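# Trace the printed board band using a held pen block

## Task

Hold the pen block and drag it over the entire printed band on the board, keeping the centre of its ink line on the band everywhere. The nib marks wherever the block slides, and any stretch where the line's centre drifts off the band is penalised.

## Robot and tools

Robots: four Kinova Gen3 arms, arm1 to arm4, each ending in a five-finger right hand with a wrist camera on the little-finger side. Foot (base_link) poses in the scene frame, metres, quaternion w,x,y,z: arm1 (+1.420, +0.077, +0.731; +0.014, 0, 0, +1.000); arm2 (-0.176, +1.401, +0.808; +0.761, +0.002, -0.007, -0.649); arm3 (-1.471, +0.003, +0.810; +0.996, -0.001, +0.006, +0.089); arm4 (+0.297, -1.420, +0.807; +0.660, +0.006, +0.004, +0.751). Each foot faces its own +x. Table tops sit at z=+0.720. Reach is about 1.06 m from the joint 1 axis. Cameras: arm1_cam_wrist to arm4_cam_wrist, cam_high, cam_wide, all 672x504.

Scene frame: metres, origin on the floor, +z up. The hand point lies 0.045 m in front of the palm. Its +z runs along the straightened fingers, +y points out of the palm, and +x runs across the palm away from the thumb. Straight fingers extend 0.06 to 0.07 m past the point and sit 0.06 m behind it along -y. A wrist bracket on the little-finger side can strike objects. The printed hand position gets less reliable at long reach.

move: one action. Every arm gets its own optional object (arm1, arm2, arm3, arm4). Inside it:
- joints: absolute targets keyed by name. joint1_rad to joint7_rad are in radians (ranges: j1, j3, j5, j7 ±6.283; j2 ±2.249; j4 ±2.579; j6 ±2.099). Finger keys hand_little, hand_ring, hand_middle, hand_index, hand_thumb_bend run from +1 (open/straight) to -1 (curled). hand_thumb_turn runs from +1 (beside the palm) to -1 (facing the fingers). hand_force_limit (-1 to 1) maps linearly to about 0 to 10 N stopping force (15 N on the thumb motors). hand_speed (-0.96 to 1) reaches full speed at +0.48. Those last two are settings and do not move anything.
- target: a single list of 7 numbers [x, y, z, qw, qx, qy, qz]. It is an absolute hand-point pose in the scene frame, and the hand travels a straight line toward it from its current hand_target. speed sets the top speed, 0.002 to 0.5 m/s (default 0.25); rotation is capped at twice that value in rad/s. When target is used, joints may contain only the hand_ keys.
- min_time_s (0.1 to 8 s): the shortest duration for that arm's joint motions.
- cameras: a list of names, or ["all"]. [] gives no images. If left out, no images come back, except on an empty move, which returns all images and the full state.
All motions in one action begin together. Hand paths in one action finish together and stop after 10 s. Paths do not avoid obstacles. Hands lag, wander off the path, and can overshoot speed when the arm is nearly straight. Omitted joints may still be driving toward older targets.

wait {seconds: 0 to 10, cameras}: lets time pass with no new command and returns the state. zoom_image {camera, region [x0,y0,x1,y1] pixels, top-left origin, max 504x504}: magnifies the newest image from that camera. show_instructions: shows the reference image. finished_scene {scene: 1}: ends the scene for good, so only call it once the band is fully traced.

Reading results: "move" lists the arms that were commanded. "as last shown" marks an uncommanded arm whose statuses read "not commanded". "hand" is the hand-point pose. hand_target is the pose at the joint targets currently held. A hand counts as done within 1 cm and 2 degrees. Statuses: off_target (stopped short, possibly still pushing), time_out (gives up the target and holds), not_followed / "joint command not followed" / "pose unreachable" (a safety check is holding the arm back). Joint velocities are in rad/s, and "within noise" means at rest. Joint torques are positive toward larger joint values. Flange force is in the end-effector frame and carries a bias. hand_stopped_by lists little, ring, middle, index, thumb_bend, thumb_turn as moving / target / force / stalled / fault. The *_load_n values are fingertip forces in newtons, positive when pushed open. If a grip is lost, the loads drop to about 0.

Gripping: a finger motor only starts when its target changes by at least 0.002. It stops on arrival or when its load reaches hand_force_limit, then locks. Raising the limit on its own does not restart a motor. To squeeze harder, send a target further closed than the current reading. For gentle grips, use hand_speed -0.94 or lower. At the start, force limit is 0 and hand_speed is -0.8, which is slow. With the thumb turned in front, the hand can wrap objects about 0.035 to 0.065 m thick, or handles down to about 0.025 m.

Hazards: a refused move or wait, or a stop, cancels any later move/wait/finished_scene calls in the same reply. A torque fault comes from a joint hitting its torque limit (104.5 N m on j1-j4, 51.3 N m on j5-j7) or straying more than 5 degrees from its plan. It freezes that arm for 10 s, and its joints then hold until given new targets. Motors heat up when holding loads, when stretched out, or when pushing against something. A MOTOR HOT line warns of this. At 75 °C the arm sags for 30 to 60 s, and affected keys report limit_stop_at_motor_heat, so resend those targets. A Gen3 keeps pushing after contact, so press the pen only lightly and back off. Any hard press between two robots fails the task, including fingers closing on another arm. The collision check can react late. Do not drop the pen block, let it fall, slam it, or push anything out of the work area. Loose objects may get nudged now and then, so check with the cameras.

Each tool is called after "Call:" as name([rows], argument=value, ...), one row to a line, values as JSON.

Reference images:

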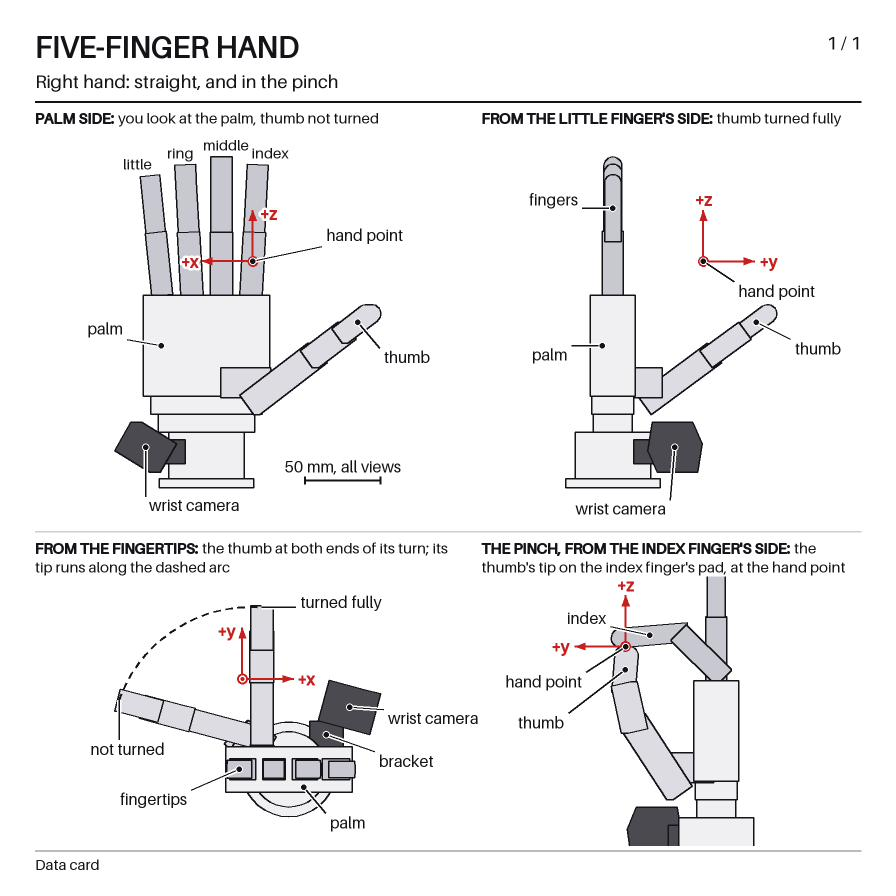

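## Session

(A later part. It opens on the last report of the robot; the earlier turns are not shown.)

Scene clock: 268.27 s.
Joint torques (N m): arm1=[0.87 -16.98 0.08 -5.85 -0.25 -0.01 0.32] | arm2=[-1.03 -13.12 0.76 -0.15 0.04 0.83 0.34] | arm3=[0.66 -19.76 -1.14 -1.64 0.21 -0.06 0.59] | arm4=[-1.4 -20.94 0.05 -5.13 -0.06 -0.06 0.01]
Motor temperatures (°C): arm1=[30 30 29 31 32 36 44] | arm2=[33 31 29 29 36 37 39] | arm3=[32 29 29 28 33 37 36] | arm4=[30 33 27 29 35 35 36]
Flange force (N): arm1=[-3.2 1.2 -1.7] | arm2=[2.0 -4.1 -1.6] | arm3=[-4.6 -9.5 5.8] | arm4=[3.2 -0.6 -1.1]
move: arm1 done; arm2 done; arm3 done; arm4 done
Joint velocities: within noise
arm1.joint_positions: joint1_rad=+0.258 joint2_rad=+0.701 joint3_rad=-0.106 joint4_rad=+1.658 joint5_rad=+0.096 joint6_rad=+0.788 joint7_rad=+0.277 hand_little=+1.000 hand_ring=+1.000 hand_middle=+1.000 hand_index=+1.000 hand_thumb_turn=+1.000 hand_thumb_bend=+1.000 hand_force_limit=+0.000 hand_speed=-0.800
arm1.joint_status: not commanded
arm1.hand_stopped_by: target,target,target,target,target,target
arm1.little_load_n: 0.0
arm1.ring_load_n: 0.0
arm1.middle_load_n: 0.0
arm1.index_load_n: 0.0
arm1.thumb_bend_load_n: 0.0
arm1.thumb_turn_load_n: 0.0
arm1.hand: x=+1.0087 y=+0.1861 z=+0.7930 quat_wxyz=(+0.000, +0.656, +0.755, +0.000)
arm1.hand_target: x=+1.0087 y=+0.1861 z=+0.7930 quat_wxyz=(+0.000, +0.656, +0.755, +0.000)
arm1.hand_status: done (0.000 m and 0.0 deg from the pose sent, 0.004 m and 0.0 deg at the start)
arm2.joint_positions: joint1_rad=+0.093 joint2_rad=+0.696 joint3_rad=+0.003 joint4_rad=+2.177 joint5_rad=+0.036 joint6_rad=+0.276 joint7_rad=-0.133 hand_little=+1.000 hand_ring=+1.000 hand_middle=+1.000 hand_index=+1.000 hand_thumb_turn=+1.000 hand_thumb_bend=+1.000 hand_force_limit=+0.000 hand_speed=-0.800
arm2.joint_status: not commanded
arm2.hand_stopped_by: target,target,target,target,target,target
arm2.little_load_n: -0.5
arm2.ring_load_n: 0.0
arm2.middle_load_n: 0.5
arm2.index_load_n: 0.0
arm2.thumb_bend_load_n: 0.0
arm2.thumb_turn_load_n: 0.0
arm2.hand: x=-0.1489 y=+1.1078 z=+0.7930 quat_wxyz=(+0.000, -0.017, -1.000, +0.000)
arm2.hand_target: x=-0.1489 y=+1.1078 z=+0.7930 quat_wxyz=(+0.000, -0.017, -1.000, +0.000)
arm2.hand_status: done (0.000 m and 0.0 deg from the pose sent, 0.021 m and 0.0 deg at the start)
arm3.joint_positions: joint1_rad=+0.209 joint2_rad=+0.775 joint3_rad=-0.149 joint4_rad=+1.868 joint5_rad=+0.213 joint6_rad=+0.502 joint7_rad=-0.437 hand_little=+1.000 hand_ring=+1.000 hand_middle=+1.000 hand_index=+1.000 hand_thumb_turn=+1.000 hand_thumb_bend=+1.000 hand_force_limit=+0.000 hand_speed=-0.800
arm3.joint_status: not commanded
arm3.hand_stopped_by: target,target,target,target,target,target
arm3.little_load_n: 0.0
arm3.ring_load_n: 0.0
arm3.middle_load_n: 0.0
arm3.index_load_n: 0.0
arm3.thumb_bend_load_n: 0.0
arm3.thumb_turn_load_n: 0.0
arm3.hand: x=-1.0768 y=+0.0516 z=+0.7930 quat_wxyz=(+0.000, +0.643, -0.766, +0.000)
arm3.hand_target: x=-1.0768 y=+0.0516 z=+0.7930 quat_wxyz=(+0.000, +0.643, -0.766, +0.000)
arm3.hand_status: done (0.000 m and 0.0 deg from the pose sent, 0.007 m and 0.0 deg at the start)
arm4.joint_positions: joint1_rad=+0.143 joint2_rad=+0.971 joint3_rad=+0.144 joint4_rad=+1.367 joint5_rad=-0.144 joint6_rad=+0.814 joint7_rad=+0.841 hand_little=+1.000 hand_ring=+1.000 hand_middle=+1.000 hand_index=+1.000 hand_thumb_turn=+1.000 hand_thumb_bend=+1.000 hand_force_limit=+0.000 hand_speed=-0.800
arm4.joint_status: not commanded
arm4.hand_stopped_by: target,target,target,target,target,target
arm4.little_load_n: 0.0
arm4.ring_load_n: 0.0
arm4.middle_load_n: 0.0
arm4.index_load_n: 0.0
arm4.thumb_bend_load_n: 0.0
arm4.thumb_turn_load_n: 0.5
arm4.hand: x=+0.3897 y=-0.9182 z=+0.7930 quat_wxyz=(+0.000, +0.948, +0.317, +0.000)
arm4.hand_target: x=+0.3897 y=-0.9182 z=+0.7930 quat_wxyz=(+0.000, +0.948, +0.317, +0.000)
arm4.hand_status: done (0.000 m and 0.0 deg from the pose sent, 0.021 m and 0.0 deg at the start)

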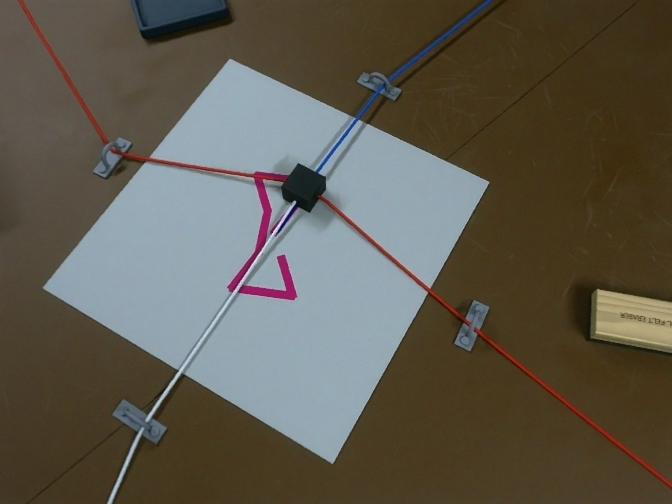

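Call:
move(arm1={"target": [1.0031, 0.1853, 0.793, 0, 0.6561, 0.7547, 0], "speed": 0.02}, arm2={"target": [-0.1482, 1.1287, 0.793, 0, 0.0175, 0.9998, 0], "speed": 0.02}, arm3={"target": [-1.0684, 0.0502, 0.793, 0, -0.6428, 0.7660, 0], "speed": 0.02}, arm4={"target": [0.3784, -0.9007, 0.793, 0, 0.9483, 0.3173, 0], "speed": 0.02}, cameras=["all"])

Call:
zoom_image(camera="cam_high", region=[245, 135, 345, 240])

Scene clock: 272.03 s.
Joint torques (N m): arm1=[0.83 -17.17 0.03 -5.92 -0.27 -0.03 0.33] | arm2=[-1.07 -12.52 0.74 0.3 0.09 0.92 0.34] | arm3=[0.67 -20.01 -1.13 -1.86 0.18 -0.03 0.6] | arm4=[-1.4 -21.49 0.09 -5.37 -0.08 -0.08 0.03]
Motor temperatures (°C): arm1=[30 30 29 31 32 36 44] | arm2=[33 31 29 29 36 37 39] | arm3=[32 29 29 28 33 37 36] | arm4=[30 33 27 29 35 35 36]
Flange force (N): arm1=[-3.1 1.3 -1.7] | arm2=[2.2 -4.1 -1.3] | arm3=[-4.5 -9.3 5.7] | arm4=[3.2 -0.8 -1.1]
move: arm1 done; arm2 done; arm3 done; arm4 done
Joint velocities: within noise
arm1.joint_positions: joint1_rad=+0.253 joint2_rad=+0.710 joint3_rad=-0.106 joint4_rad=+1.638 joint5_rad=+0.096 joint6_rad=+0.799 joint7_rad=+0.274 hand_little=+1.000 hand_ring=+1.000 hand_middle=+1.000 hand_index=+1.000 hand_thumb_turn=+1.000 hand_thumb_bend=+1.000 hand_force_limit=+0.000 hand_speed=-0.800
arm1.joint_status: not commanded
arm1.hand_stopped_by: target,target,target,target,target,target
arm1.little_load_n: 0.0
arm1.ring_load_n: 0.0
arm1.middle_load_n: 0.0
arm1.index_load_n: 0.0
arm1.thumb_bend_load_n: 0.0
arm1.thumb_turn_load_n: 0.0
arm1.hand: x=+1.0031 y=+0.1853 z=+0.7930 quat_wxyz=(+0.000, +0.656, +0.755, +0.000)
arm1.hand_target: x=+1.0031 y=+0.1853 z=+0.7930 quat_wxyz=(+0.000, +0.656, +0.755, +0.000)
arm1.hand_status: done (0.000 m and 0.0 deg from the pose sent, 0.006 m and 0.0 deg at the start)
arm2.joint_positions: joint1_rad=+0.085 joint2_rad=+0.680 joint3_rad=+0.006 joint4_rad=+2.245 joint5_rad=+0.035 joint6_rad=+0.223 joint7_rad=-0.139 hand_little=+1.000 hand_ring=+1.000 hand_middle=+1.000 hand_index=+1.000 hand_thumb_turn=+1.000 hand_thumb_bend=+1.000 hand_force_limit=+0.000 hand_speed=-0.800
arm2.joint_status: not commanded
arm2.hand_stopped_by: target,target,target,target,target,target
arm2.little_load_n: 0.0
arm2.ring_load_n: 0.0
arm2.middle_load_n: 0.0
arm2.index_load_n: 0.0
arm2.thumb_bend_load_n: 0.0
arm2.thumb_turn_load_n: 0.0
arm2.hand: x=-0.1482 y=+1.1287 z=+0.7930 quat_wxyz=(+0.000, -0.018, -1.000, +0.000)
arm2.hand_target: x=-0.1482 y=+1.1287 z=+0.7930 quat_wxyz=(+0.000, -0.018, -1.000, +0.000)
arm2.hand_status: done (0.000 m and 0.0 deg from the pose sent, 0.021 m and 0.0 deg at the start)
arm3.joint_positions: joint1_rad=+0.214 joint2_rad=+0.785 joint3_rad=-0.151 joint4_rad=+1.838 joint5_rad=+0.212 joint6_rad=+0.522 joint7_rad=-0.430 hand_little=+1.000 hand_ring=+1.000 hand_middle=+1.000 hand_index=+1.000 hand_thumb_turn=+1.000 hand_thumb_bend=+1.000 hand_force_limit=+0.000 hand_speed=-0.800
arm3.joint_status: not commanded
arm3.hand_stopped_by: target,target,target,target,target,target
arm3.little_load_n: 0.0
arm3.ring_load_n: 0.0
arm3.middle_load_n: 0.0
arm3.index_load_n: 0.0
arm3.thumb_bend_load_n: 0.0
arm3.thumb_turn_load_n: 0.0
arm3.hand: x=-1.0684 y=+0.0502 z=+0.7930 quat_wxyz=(+0.000, +0.643, -0.766, +0.000)
arm3.hand_target: x=-1.0684 y=+0.0502 z=+0.7930 quat_wxyz=(+0.000, +0.643, -0.766, +0.000)
arm3.hand_status: done (0.000 m and 0.0 deg from the pose sent, 0.009 m and 0.0 deg at the start)
arm4.joint_positions: joint1_rad=+0.122 joint2_rad=+1.001 joint3_rad=+0.148 joint4_rad=+1.295 joint5_rad=-0.146 joint6_rad=+0.858 joint7_rad=+0.816 hand_little=+1.000 hand_ring=+1.000 hand_middle=+1.000 hand_index=+1.000 hand_thumb_turn=+1.000 hand_thumb_bend=+1.000 hand_force_limit=+0.000 hand_speed=-0.800
arm4.joint_status: not commanded
arm4.hand_stopped_by: target,target,target,target,target,target
arm4.little_load_n: 0.0
arm4.ring_load_n: 0.0
arm4.middle_load_n: 0.0
arm4.index_load_n: 0.0
arm4.thumb_bend_load_n: 0.0
arm4.thumb_turn_load_n: 0.0
arm4.hand: x=+0.3784 y=-0.9007 z=+0.7930 quat_wxyz=(+0.000, +0.948, +0.317, +0.000)
arm4.hand_target: x=+0.3784 y=-0.9007 z=+0.7930 quat_wxyz=(+0.000, +0.948, +0.317, +0.000)
arm4.hand_status: done (0.000 m and 0.0 deg from the pose sent, 0.021 m and 0.0 deg at the start)
pictures: arm1_cam_wrist, arm2_cam_wrist, arm3_cam_wrist, arm4_cam_wrist, cam_high, cam_wide

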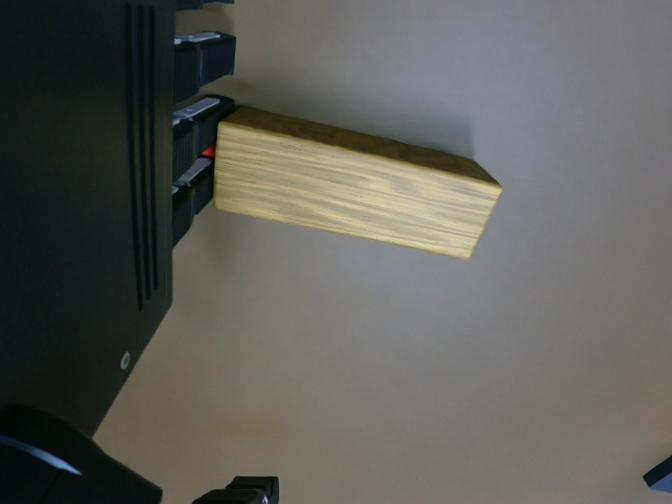

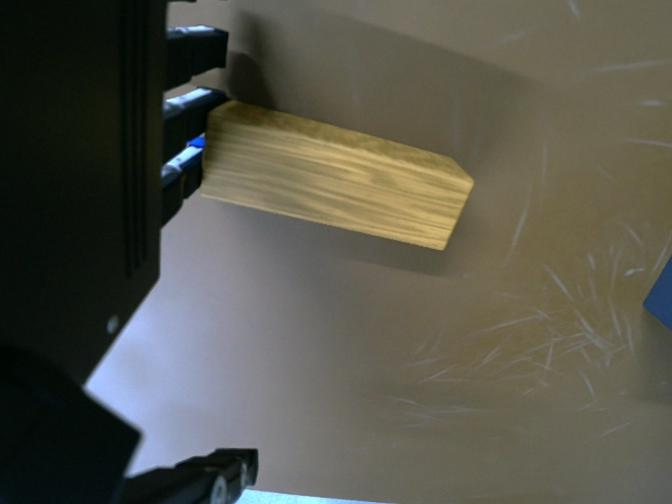

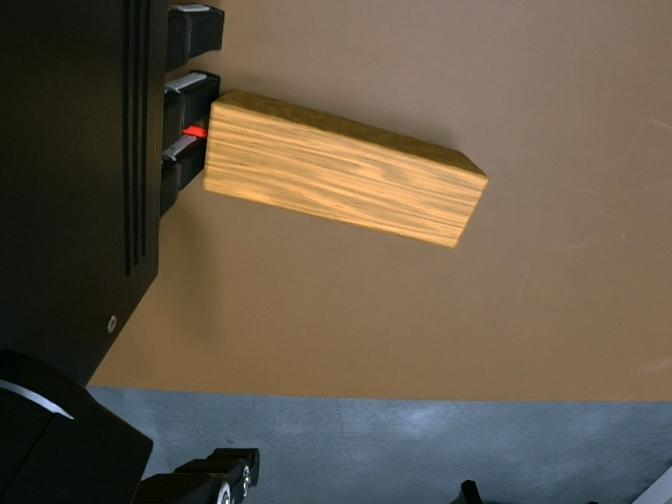

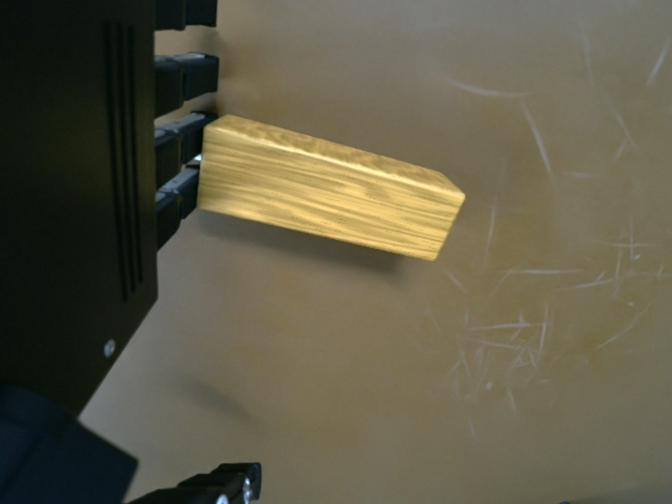

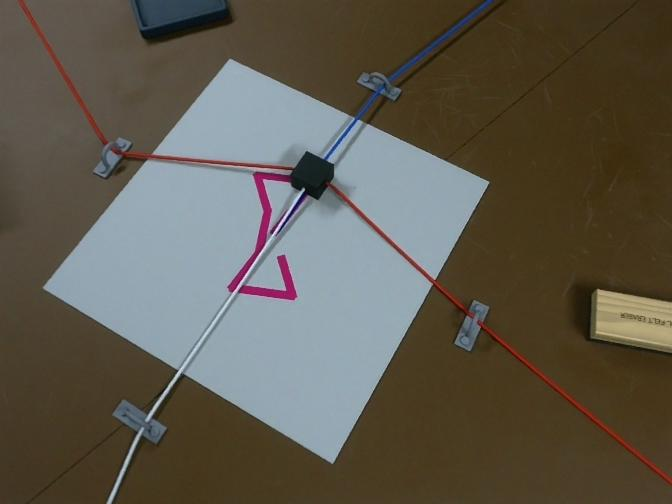

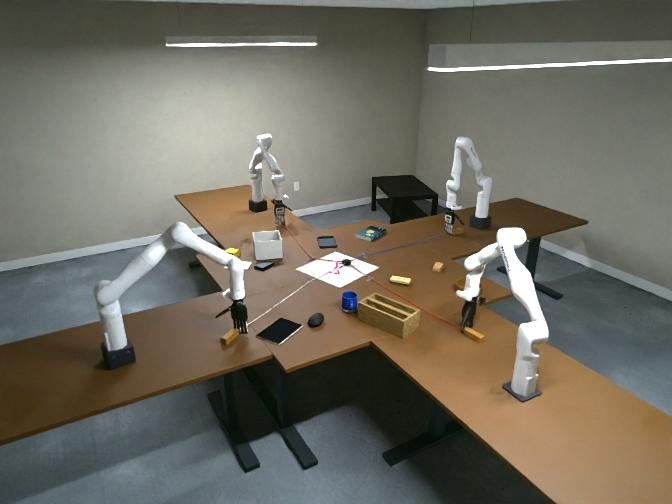

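Scaled by 4.800 from the camera's image (finer frame: 960x720).

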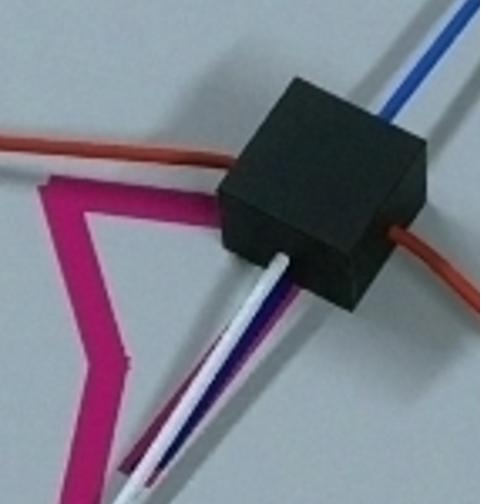

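Call:
zoom_image(camera="cam_high", region=[245, 165, 305, 215])

Call:
zoom_image(camera="cam_high", region=[225, 205, 305, 305])

Scaled by 8.400 from the camera's image (finer frame: 960x720).

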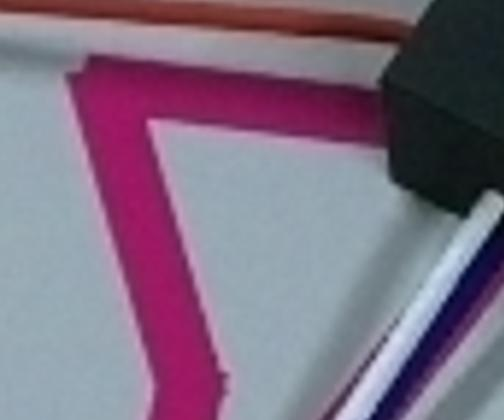

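Scaled by 5.040 from the camera's image (finer frame: 960x720).

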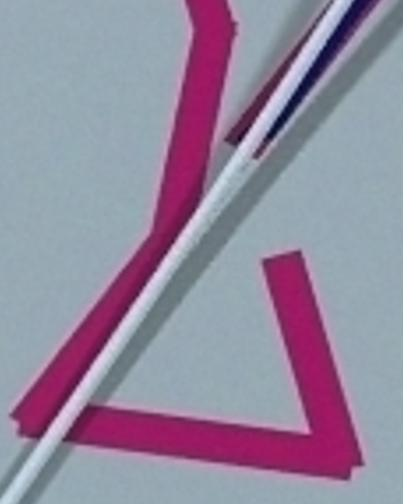

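Call:
move(arm1={"target": [0.9870, 0.1831, 0.793, 0, 0.6561, 0.7547, 0], "speed": 0.02}, arm2={"target": [-0.1485, 1.1196, 0.793, 0, 0.0175, 0.9998, 0], "speed": 0.02}, arm3={"target": [-1.0868, 0.0533, 0.793, 0, -0.6428, 0.7660, 0], "speed": 0.02}, arm4={"target": [0.381, -0.9047, 0.793, 0, 0.9483, 0.3173, 0], "speed": 0.02}, cameras=["cam_high", "arm1_cam_wrist", "arm2_cam_wrist", "arm3_cam_wrist"])

Call:
zoom_image(camera="cam_high", region=[245, 135, 345, 240])

Scene clock: 287.87 s.
Joint torques (N m): arm1=[0.85 -17.75 0 -6.06 -0.27 -0.03 0.34] | arm2=[-1.09 -13.2 0.86 -1.14 0.03 0.2 0.34] | arm3=[0.36 -18.76 -1.43 0.12 0.08 0.84 0.65] | arm4=[-1.36 -21.36 0.15 -5.25 -0.04 -0.01 0.02]
Motor temperatures (°C): arm1=[30 30 29 31 32 36 44] | arm2=[33 31 29 29 36 37 39] | arm3=[32 29 29 28 33 37 36] | arm4=[30 33 27 29 35 35 36]
Flange force (N): arm1=[-3.0 1.1 -1.6] | arm2=[2.4 -2.1 -2.1] | arm3=[-4.6 -11.9 6.6] | arm4=[3.2 -0.9 -1.0]
move: arm1 done; arm2 done; arm3 done; arm4 done
Joint velocities: within noise
arm1.joint_positions: joint1_rad=+0.240 joint2_rad=+0.736 joint3_rad=-0.104 joint4_rad=+1.581 joint5_rad=+0.094 joint6_rad=+0.830 joint7_rad=+0.266 hand_little=+1.000 hand_ring=+1.000 hand_middle=+1.000 hand_index=+1.000 hand_thumb_turn=+1.000 hand_thumb_bend=+1.000 hand_force_limit=+0.000 hand_speed=-0.800
arm1.joint_status: not commanded
arm1.hand_stopped_by: target,target,target,target,target,target
arm1.little_load_n: 0.0
arm1.ring_load_n: 0.0
arm1.middle_load_n: 0.0
arm1.index_load_n: 0.0
arm1.thumb_bend_load_n: 0.0
arm1.thumb_turn_load_n: 0.0
arm1.hand: x=+0.9870 y=+0.1831 z=+0.7930 quat_wxyz=(+0.000, +0.656, +0.755, +0.000)
arm1.hand_target: x=+0.9870 y=+0.1831 z=+0.7930 quat_wxyz=(+0.000, +0.656, +0.755, +0.000)
arm1.hand_status: done (0.000 m and 0.0 deg from the pose sent, 0.016 m and 0.0 deg at the start)
arm2.joint_positions: joint1_rad=+0.089 joint2_rad=+0.687 joint3_rad=+0.005 joint4_rad=+2.216 joint5_rad=+0.036 joint6_rad=+0.246 joint7_rad=-0.136 hand_little=+1.000 hand_ring=+1.000 hand_middle=+1.000 hand_index=+1.000 hand_thumb_turn=+1.000 hand_thumb_bend=+1.000 hand_force_limit=+0.000 hand_speed=-0.800
arm2.joint_status: not commanded
arm2.hand_stopped_by: target,target,target,target,target,target
arm2.little_load_n: 0.0
arm2.ring_load_n: 0.0
arm2.middle_load_n: 0.0
arm2.index_load_n: -0.5
arm2.thumb_bend_load_n: 0.0
arm2.thumb_turn_load_n: 0.0
arm2.hand: x=-0.1485 y=+1.1196 z=+0.7930 quat_wxyz=(+0.000, -0.017, -1.000, +0.000)
arm2.hand_target: x=-0.1485 y=+1.1196 z=+0.7930 quat_wxyz=(+0.000, -0.017, -1.000, +0.000)
arm2.hand_status: done (0.000 m and 0.0 deg from the pose sent, 0.009 m and 0.0 deg at the start)
arm3.joint_positions: joint1_rad=+0.202 joint2_rad=+0.763 joint3_rad=-0.145 joint4_rad=+1.903 joint5_rad=+0.214 joint6_rad=+0.478 joint7_rad=-0.446 hand_little=+1.000 hand_ring=+1.000 hand_middle=+1.000 hand_index=+1.000 hand_thumb_turn=+1.000 hand_thumb_bend=+1.000 hand_force_limit=+0.000 hand_speed=-0.800
arm3.joint_status: not commanded
arm3.hand_stopped_by: target,target,target,target,target,target
arm3.little_load_n: 0.0
arm3.ring_load_n: 0.0
arm3.middle_load_n: 0.0
arm3.index_load_n: 0.5
arm3.thumb_bend_load_n: 0.0
arm3.thumb_turn_load_n: 0.0
arm3.hand: x=-1.0868 y=+0.0533 z=+0.7930 quat_wxyz=(+0.000, +0.643, -0.766, +0.000)
arm3.hand_target: x=-1.0868 y=+0.0533 z=+0.7930 quat_wxyz=(+0.000, +0.643, -0.766, +0.000)
arm3.hand_status: done (0.000 m and 0.0 deg from the pose sent, 0.019 m and 0.0 deg at the start)
arm4.joint_positions: joint1_rad=+0.127 joint2_rad=+0.994 joint3_rad=+0.148 joint4_rad=+1.312 joint5_rad=-0.146 joint6_rad=+0.848 joint7_rad=+0.822 hand_little=+1.000 hand_ring=+1.000 hand_middle=+1.000 hand_index=+1.000 hand_thumb_turn=+1.000 hand_thumb_bend=+1.000 hand_force_limit=+0.000 hand_speed=-0.800
arm4.joint_status: not commanded
arm4.hand_stopped_by: target,target,target,target,target,target
arm4.little_load_n: 0.0
arm4.ring_load_n: 0.0
arm4.middle_load_n: 0.0
arm4.index_load_n: 0.0
arm4.thumb_bend_load_n: 0.0
arm4.thumb_turn_load_n: 0.0
arm4.hand: x=+0.3810 y=-0.9047 z=+0.7930 quat_wxyz=(+0.000, +0.948, +0.317, +0.000)
arm4.hand_target: x=+0.3810 y=-0.9047 z=+0.7930 quat_wxyz=(+0.000, +0.948, +0.317, +0.000)
arm4.hand_status: done (0.000 m and 0.0 deg from the pose sent, 0.005 m and 0.0 deg at the start)
pictures: arm1_cam_wrist, arm2_cam_wrist, arm3_cam_wrist, cam_high

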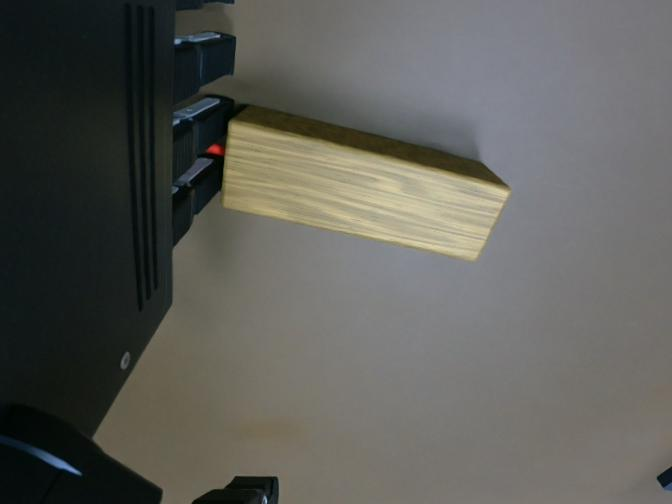

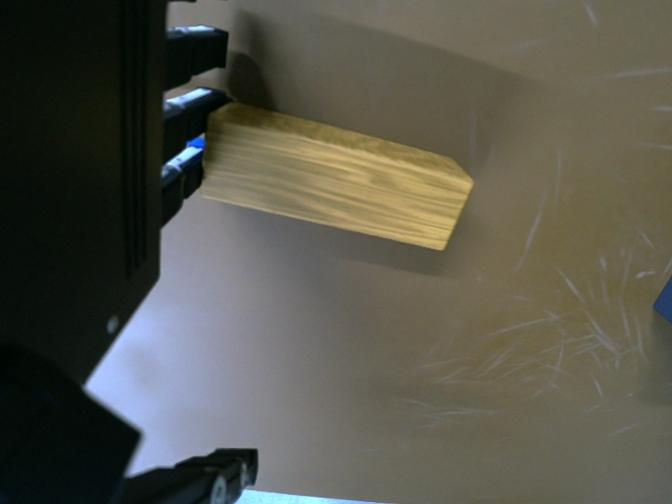

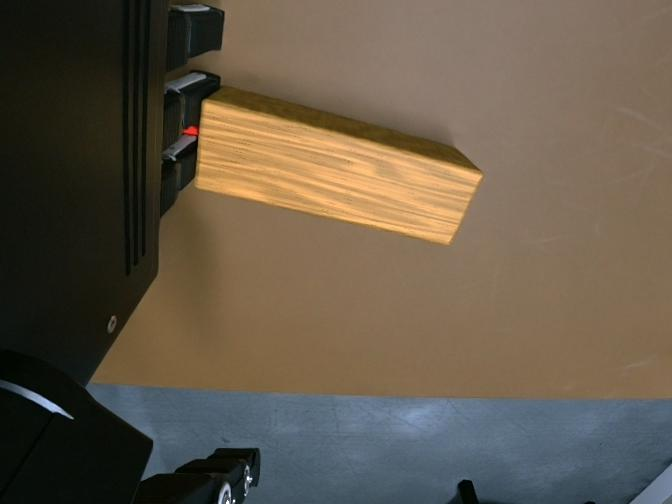

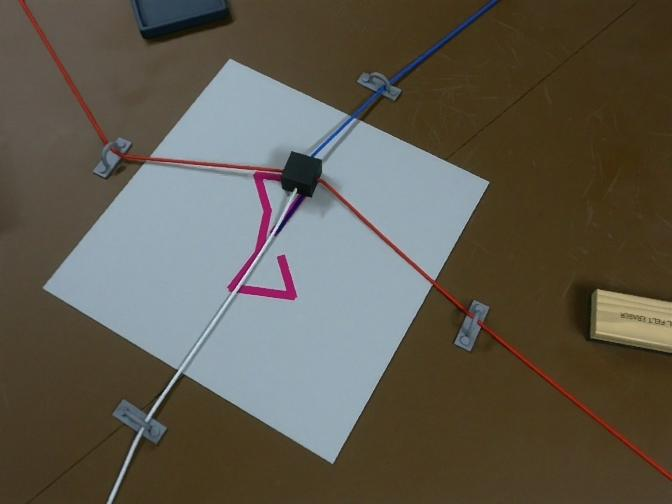

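Scaled by 4.800 from the camera's image (finer frame: 960x720).

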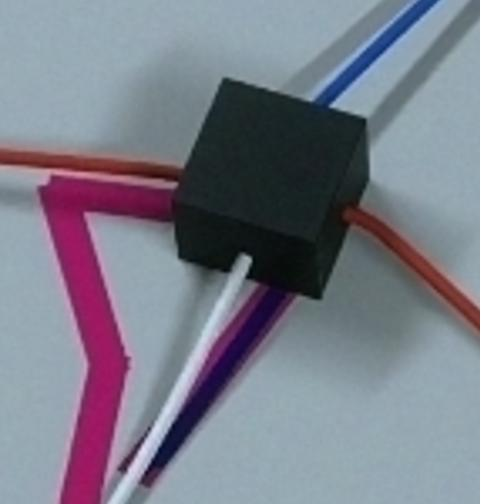

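Call:
move(arm1={"target": [0.9709, 0.1808, 0.793, 0, 0.6561, 0.7547, 0], "speed": 0.02}, arm2={"target": [-0.149, 1.1062, 0.793, 0, 0.0175, 0.9998, 0], "speed": 0.02}, arm3={"target": [-1.1099, 0.0572, 0.793, 0, -0.6428, 0.7660, 0], "speed": 0.02}, arm4={"target": [0.3841, -0.9094, 0.793, 0, 0.9483, 0.3173, 0], "speed": 0.02}, cameras=["cam_high"])

Call:
zoom_image(camera="cam_high", region=[225, 135, 325, 240])

Scene clock: 299.17 s.
Joint torques (N m): arm1=[0.87 -18.35 0.05 -6.29 -0.27 -0.03 0.33] | arm2=[-1.07 -13.71 0.92 -1.64 0.01 0.12 0.32] | arm3=[0.33 -18.05 -1.32 0.47 0.09 0.82 0.63] | arm4=[-1.38 -21.19 0.1 -5.19 -0.06 -0.01 0.03]
Motor temperatures (°C): arm1=[30 30 29 31 32 36 44] | arm2=[33 31 29 29 36 37 39] | arm3=[32 29 29 28 33 37 36] | arm4=[30 33 27 29 35 35 36]
Flange force (N): arm1=[-3.1 1.4 -1.4] | arm2=[2.3 -1.5 -1.9] | arm3=[-4.6 -11.2 7.0] | arm4=[3.2 -0.8 -1.1]
move: arm1 done; arm2 done; arm3 done; arm4 done
Joint velocities: within noise
arm1.joint_positions: joint1_rad=+0.226 joint2_rad=+0.763 joint3_rad=-0.103 joint4_rad=+1.522 joint5_rad=+0.093 joint6_rad=+0.863 joint7_rad=+0.259 hand_little=+1.000 hand_ring=+1.000 hand_middle=+1.000 hand_index=+1.000 hand_thumb_turn=+1.000 hand_thumb_bend=+1.000 hand_force_limit=+0.000 hand_speed=-0.800
arm1.joint_status: not commanded
arm1.hand_stopped_by: target,target,target,target,target,target
arm1.little_load_n: 0.0
arm1.ring_load_n: 0.0
arm1.middle_load_n: 0.0
arm1.index_load_n: 0.0
arm1.thumb_bend_load_n: 0.0
arm1.thumb_turn_load_n: 0.0
arm1.hand: x=+0.9709 y=+0.1808 z=+0.7930 quat_wxyz=(+0.000, +0.656, +0.755, +0.000)
arm1.hand_target: x=+0.9709 y=+0.1808 z=+0.7930 quat_wxyz=(+0.000, +0.656, +0.755, +0.000)
arm1.hand_status: done (0.000 m and 0.0 deg from the pose sent, 0.016 m and 0.0 deg at the start)
arm2.joint_positions: joint1_rad=+0.094 joint2_rad=+0.697 joint3_rad=+0.003 joint4_rad=+2.172 joint5_rad=+0.036 joint6_rad=+0.280 joint7_rad=-0.132 hand_little=+1.000 hand_ring=+1.000 hand_middle=+1.000 hand_index=+1.000 hand_thumb_turn=+1.000 hand_thumb_bend=+1.000 hand_force_limit=+0.000 hand_speed=-0.800
arm2.joint_status: not commanded
arm2.hand_stopped_by: target,target,target,target,target,target
arm2.little_load_n: 0.0
arm2.ring_load_n: 0.0
arm2.middle_load_n: 0.0
arm2.index_load_n: 0.0
arm2.thumb_bend_load_n: 0.0
arm2.thumb_turn_load_n: 0.0
arm2.hand: x=-0.1490 y=+1.1062 z=+0.7930 quat_wxyz=(+0.000, -0.017, -1.000, +0.000)
arm2.hand_target: x=-0.1490 y=+1.1062 z=+0.7930 quat_wxyz=(+0.000, -0.017, -1.000, +0.000)
arm2.hand_status: done (0.000 m and 0.0 deg from the pose sent, 0.013 m and 0.0 deg at the start)
arm3.joint_positions: joint1_rad=+0.183 joint2_rad=+0.738 joint3_rad=-0.135 joint4_rad=+1.982 joint5_rad=+0.218 joint6_rad=+0.423 joint7_rad=-0.468 hand_little=+1.000 hand_ring=+1.000 hand_middle=+1.000 hand_index=+1.000 hand_thumb_turn=+1.000 hand_thumb_bend=+1.000 hand_force_limit=+0.000 hand_speed=-0.800
arm3.joint_status: not commanded
arm3.hand_stopped_by: target,target,target,target,target,target
arm3.little_load_n: 0.0
arm3.ring_load_n: 0.0
arm3.middle_load_n: 0.0
arm3.index_load_n: 0.0
arm3.thumb_bend_load_n: 0.0
arm3.thumb_turn_load_n: 0.0
arm3.hand: x=-1.1099 y=+0.0572 z=+0.7930 quat_wxyz=(+0.000, +0.643, -0.766, +0.000)
arm3.hand_target: x=-1.1099 y=+0.0572 z=+0.7930 quat_wxyz=(+0.000, +0.643, -0.766, +0.000)
arm3.hand_status: done (0.000 m and 0.0 deg from the pose sent, 0.023 m and 0.0 deg at the start)
arm4.joint_positions: joint1_rad=+0.132 joint2_rad=+0.986 joint3_rad=+0.147 joint4_rad=+1.331 joint5_rad=-0.146 joint6_rad=+0.836 joint7_rad=+0.828 hand_little=+1.000 hand_ring=+1.000 hand_middle=+1.000 hand_index=+1.000 hand_thumb_turn=+1.000 hand_thumb_bend=+1.000 hand_force_limit=+0.000 hand_speed=-0.800
arm4.joint_status: not commanded
arm4.hand_stopped_by: target,target,target,target,target,target
arm4.little_load_n: 0.5
arm4.ring_load_n: 0.0
arm4.middle_load_n: 0.0
arm4.index_load_n: 0.0
arm4.thumb_bend_load_n: 0.0
arm4.thumb_turn_load_n: 0.0
arm4.hand: x=+0.3841 y=-0.9094 z=+0.7930 quat_wxyz=(+0.000, +0.948, +0.317, +0.000)
arm4.hand_target: x=+0.3841 y=-0.9094 z=+0.7930 quat_wxyz=(+0.000, +0.948, +0.317, +0.000)
arm4.hand_status: done (0.000 m and 0.0 deg from the pose sent, 0.006 m and 0.0 deg at the start)

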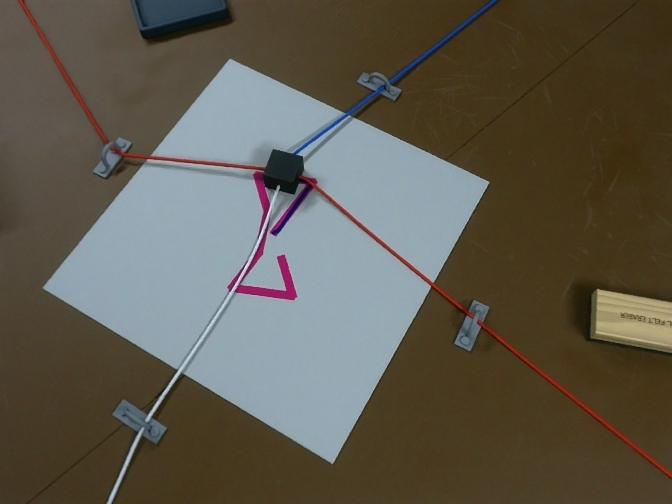

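Scaled by 4.800 from the camera's image (finer frame: 960x720).

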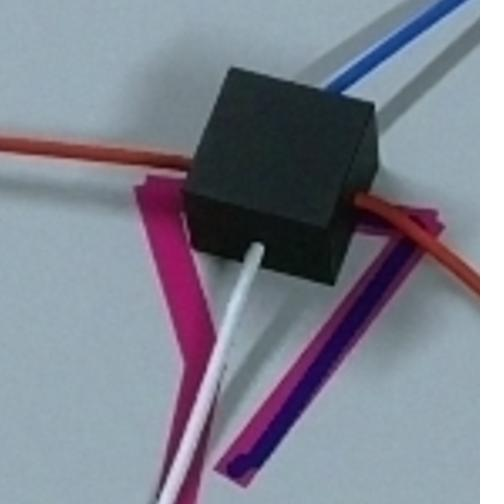

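Call:
zoom_image(camera="cam_high", region=[265, 175, 325, 240])

Scaled by 7.754 from the camera's image (finer frame: 960x720).

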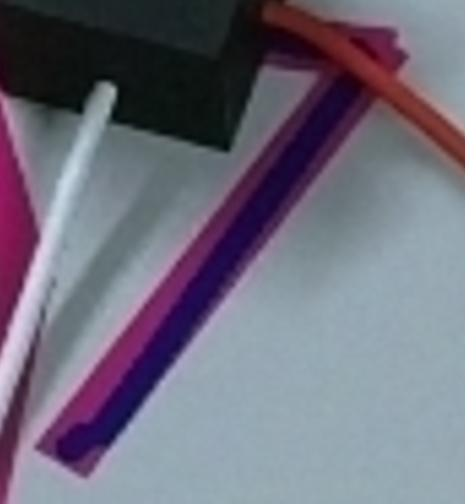

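Call:
zoom_image(camera="cam_high", region=[265, 205, 297, 240])

Call:
zoom_image(camera="cam_high", region=[290, 172, 322, 207])

Scaled by 14.400 from the camera's image (finer frame: 960x720).

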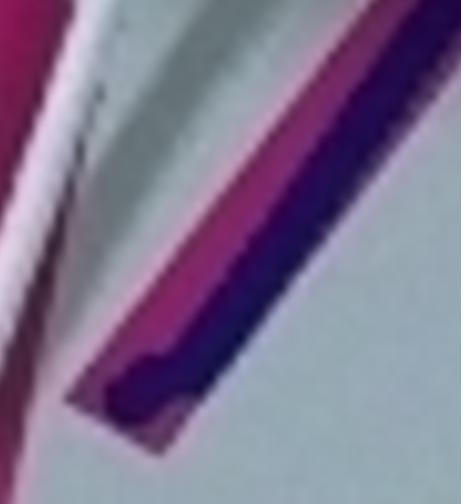

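Scaled by 14.400 from the camera's image (finer frame: 960x720).

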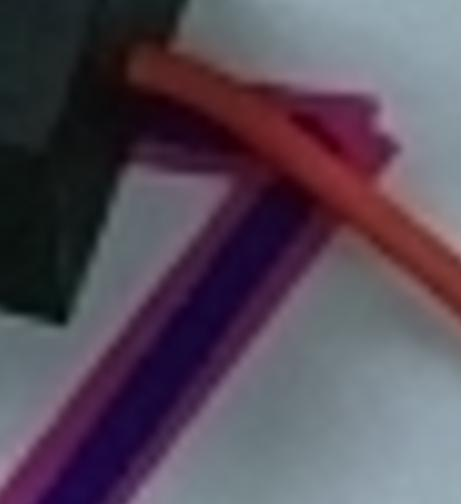

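Call:
move(arm1={"target": [0.9568, 0.1788, 0.793, 0, 0.6561, 0.7547, 0], "speed": 0.02}, arm2={"target": [-0.1494, 1.0936, 0.793, 0, 0.0175, 0.9998, 0], "speed": 0.02}, arm3={"target": [-1.1279, 0.0602, 0.793, 0, -0.6428, 0.7660, 0], "speed": 0.02}, arm4={"target": [0.3865, -0.9132, 0.793, 0, 0.9483, 0.3173, 0], "speed": 0.02}, cameras=["cam_high"])

Call:
zoom_image(camera="cam_high", region=[225, 135, 325, 240])

Scene clock: 313.30 s.
Joint torques (N m): arm1=[0.9 -18.84 0.04 -6.45 -0.3 -0.02 0.32] | arm2=[-1.01 -14.09 0.93 -1.84 0.04 0.1 0.32] | arm3=[0.45 -17.5 -1.28 0.71 0.1 0.78 0.61] | arm4=[-1.35 -21.06 0.07 -5.16 -0.07 -0.01 0]
Motor temperatures (°C): arm1=[30 30 29 31 32 36 44] | arm2=[33 31 29 29 36 36 39] | arm3=[32 29 29 28 33 37 36] | arm4=[30 34 27 29 35 35 36]
Flange force (N): arm1=[-3.0 1.5 -1.4] | arm2=[2.0 -1.6 -2.0] | arm3=[-4.9 -10.4 7.5] | arm4=[3.1 -0.7 -1.1]
move: arm1 done; arm2 done; arm3 done; arm4 done
Joint velocities: within noise
arm1.joint_positions: joint1_rad=+0.215 joint2_rad=+0.787 joint3_rad=-0.102 joint4_rad=+1.468 joint5_rad=+0.092 joint6_rad=+0.892 joint7_rad=+0.253 hand_little=+1.000 hand_ring=+1.000 hand_middle=+1.000 hand_index=+1.000 hand_thumb_turn=+1.000 hand_thumb_bend=+1.000 hand_force_limit=+0.000 hand_speed=-0.800
arm1.joint_status: not commanded
arm1.hand_stopped_by: target,target,target,target,target,target
arm1.little_load_n: 0.0
arm1.ring_load_n: 0.0
arm1.middle_load_n: 0.0
arm1.index_load_n: 0.0
arm1.thumb_bend_load_n: 0.0
arm1.thumb_turn_load_n: 0.0
arm1.hand: x=+0.9568 y=+0.1788 z=+0.7930 quat_wxyz=(+0.000, +0.656, +0.755, +0.000)
arm1.hand_target: x=+0.9568 y=+0.1788 z=+0.7930 quat_wxyz=(+0.000, +0.656, +0.755, +0.000)
arm1.hand_status: done (0.000 m and 0.0 deg from the pose sent, 0.014 m and 0.0 deg at the start)
arm2.joint_positions: joint1_rad=+0.099 joint2_rad=+0.707 joint3_rad=+0.001 joint4_rad=+2.131 joint5_rad=+0.036 joint6_rad=+0.311 joint7_rad=-0.129 hand_little=+1.000 hand_ring=+1.000 hand_middle=+1.000 hand_index=+1.000 hand_thumb_turn=+1.000 hand_thumb_bend=+1.000 hand_force_limit=+0.000 hand_speed=-0.800
arm2.joint_status: not commanded
arm2.hand_stopped_by: target,target,target,target,target,target
arm2.little_load_n: 0.0
arm2.ring_load_n: 0.0
arm2.middle_load_n: 0.0
arm2.index_load_n: 0.0
arm2.thumb_bend_load_n: 0.0
arm2.thumb_turn_load_n: 0.0
arm2.hand: x=-0.1494 y=+1.0936 z=+0.7930 quat_wxyz=(+0.000, -0.018, -1.000, +0.000)
arm2.hand_target: x=-0.1494 y=+1.0936 z=+0.7930 quat_wxyz=(+0.000, -0.018, -1.000, +0.000)
arm2.hand_status: done (0.000 m and 0.0 deg from the pose sent, 0.013 m and 0.0 deg at the start)
arm3.joint_positions: joint1_rad=+0.167 joint2_rad=+0.719 joint3_rad=-0.126 joint4_rad=+2.043 joint5_rad=+0.220 joint6_rad=+0.380 joint7_rad=-0.486 hand_little=+1.000 hand_ring=+1.000 hand_middle=+1.000 hand_index=+1.000 hand_thumb_turn=+1.000 hand_thumb_bend=+1.000 hand_force_limit=+0.000 hand_speed=-0.800
arm3.joint_status: not commanded
arm3.hand_stopped_by: target,target,target,target,target,target
arm3.little_load_n: 0.0
arm3.ring_load_n: 0.0
arm3.middle_load_n: 0.0
arm3.index_load_n: 0.0
arm3.thumb_bend_load_n: 0.0
arm3.thumb_turn_load_n: 0.0
arm3.hand: x=-1.1279 y=+0.0602 z=+0.7930 quat_wxyz=(+0.000, +0.643, -0.766, +0.000)
arm3.hand_target: x=-1.1279 y=+0.0602 z=+0.7930 quat_wxyz=(+0.000, +0.643, -0.766, +0.000)
arm3.hand_status: done (0.000 m and 0.0 deg from the pose sent, 0.018 m and 0.0 deg at the start)
arm4.joint_positions: joint1_rad=+0.137 joint2_rad=+0.980 joint3_rad=+0.146 joint4_rad=+1.347 joint5_rad=-0.145 joint6_rad=+0.827 joint7_rad=+0.834 hand_little=+1.000 hand_ring=+1.000 hand_middle=+1.000 hand_index=+1.000 hand_thumb_turn=+1.000 hand_thumb_bend=+1.000 hand_force_limit=+0.000 hand_speed=-0.800
arm4.joint_status: not commanded
arm4.hand_stopped_by: target,target,target,target,target,target
arm4.little_load_n: 0.0
arm4.ring_load_n: 0.0
arm4.middle_load_n: 0.0
arm4.index_load_n: 0.0
arm4.thumb_bend_load_n: 0.0
arm4.thumb_turn_load_n: 0.0
arm4.hand: x=+0.3865 y=-0.9132 z=+0.7930 quat_wxyz=(+0.000, +0.948, +0.317, +0.000)
arm4.hand_target: x=+0.3865 y=-0.9132 z=+0.7930 quat_wxyz=(+0.000, +0.948, +0.317, +0.000)
arm4.hand_status: done (0.000 m and 0.0 deg from the pose sent, 0.004 m and 0.0 deg at the start)

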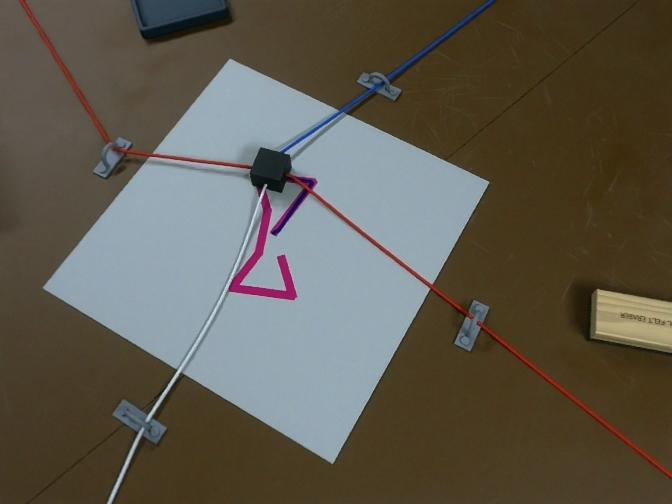

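Scaled by 4.800 from the camera's image (finer frame: 960x720).

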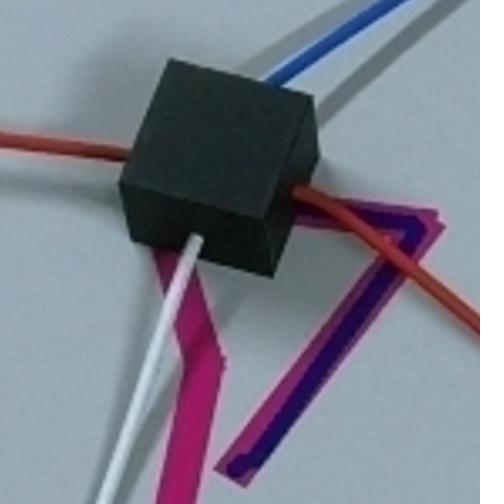

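Call:
zoom_image(camera="cam_high", region=[284, 168, 322, 198])

Scaled by 13.263 from the camera's image (finer frame: 960x720).

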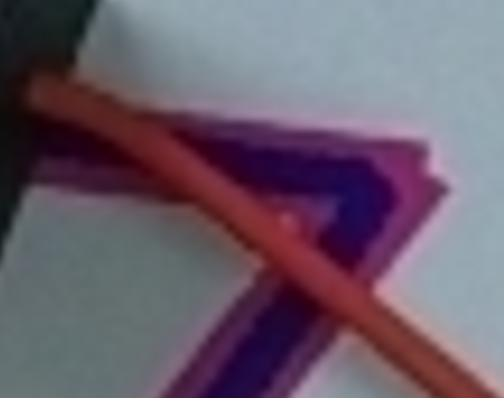

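Call:
zoom_image(camera="cam_high", region=[240, 140, 300, 200])

Scaled by 8.400 from the camera's image (finer frame: 960x720).

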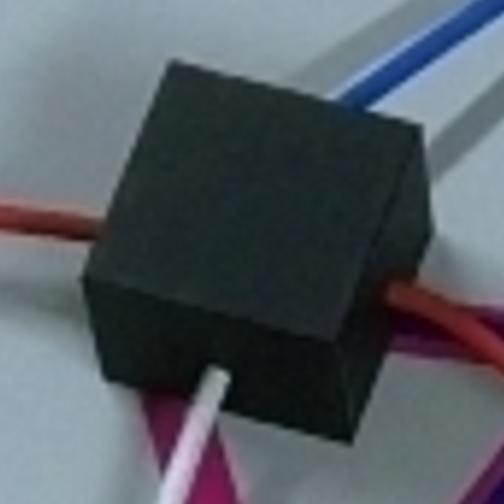

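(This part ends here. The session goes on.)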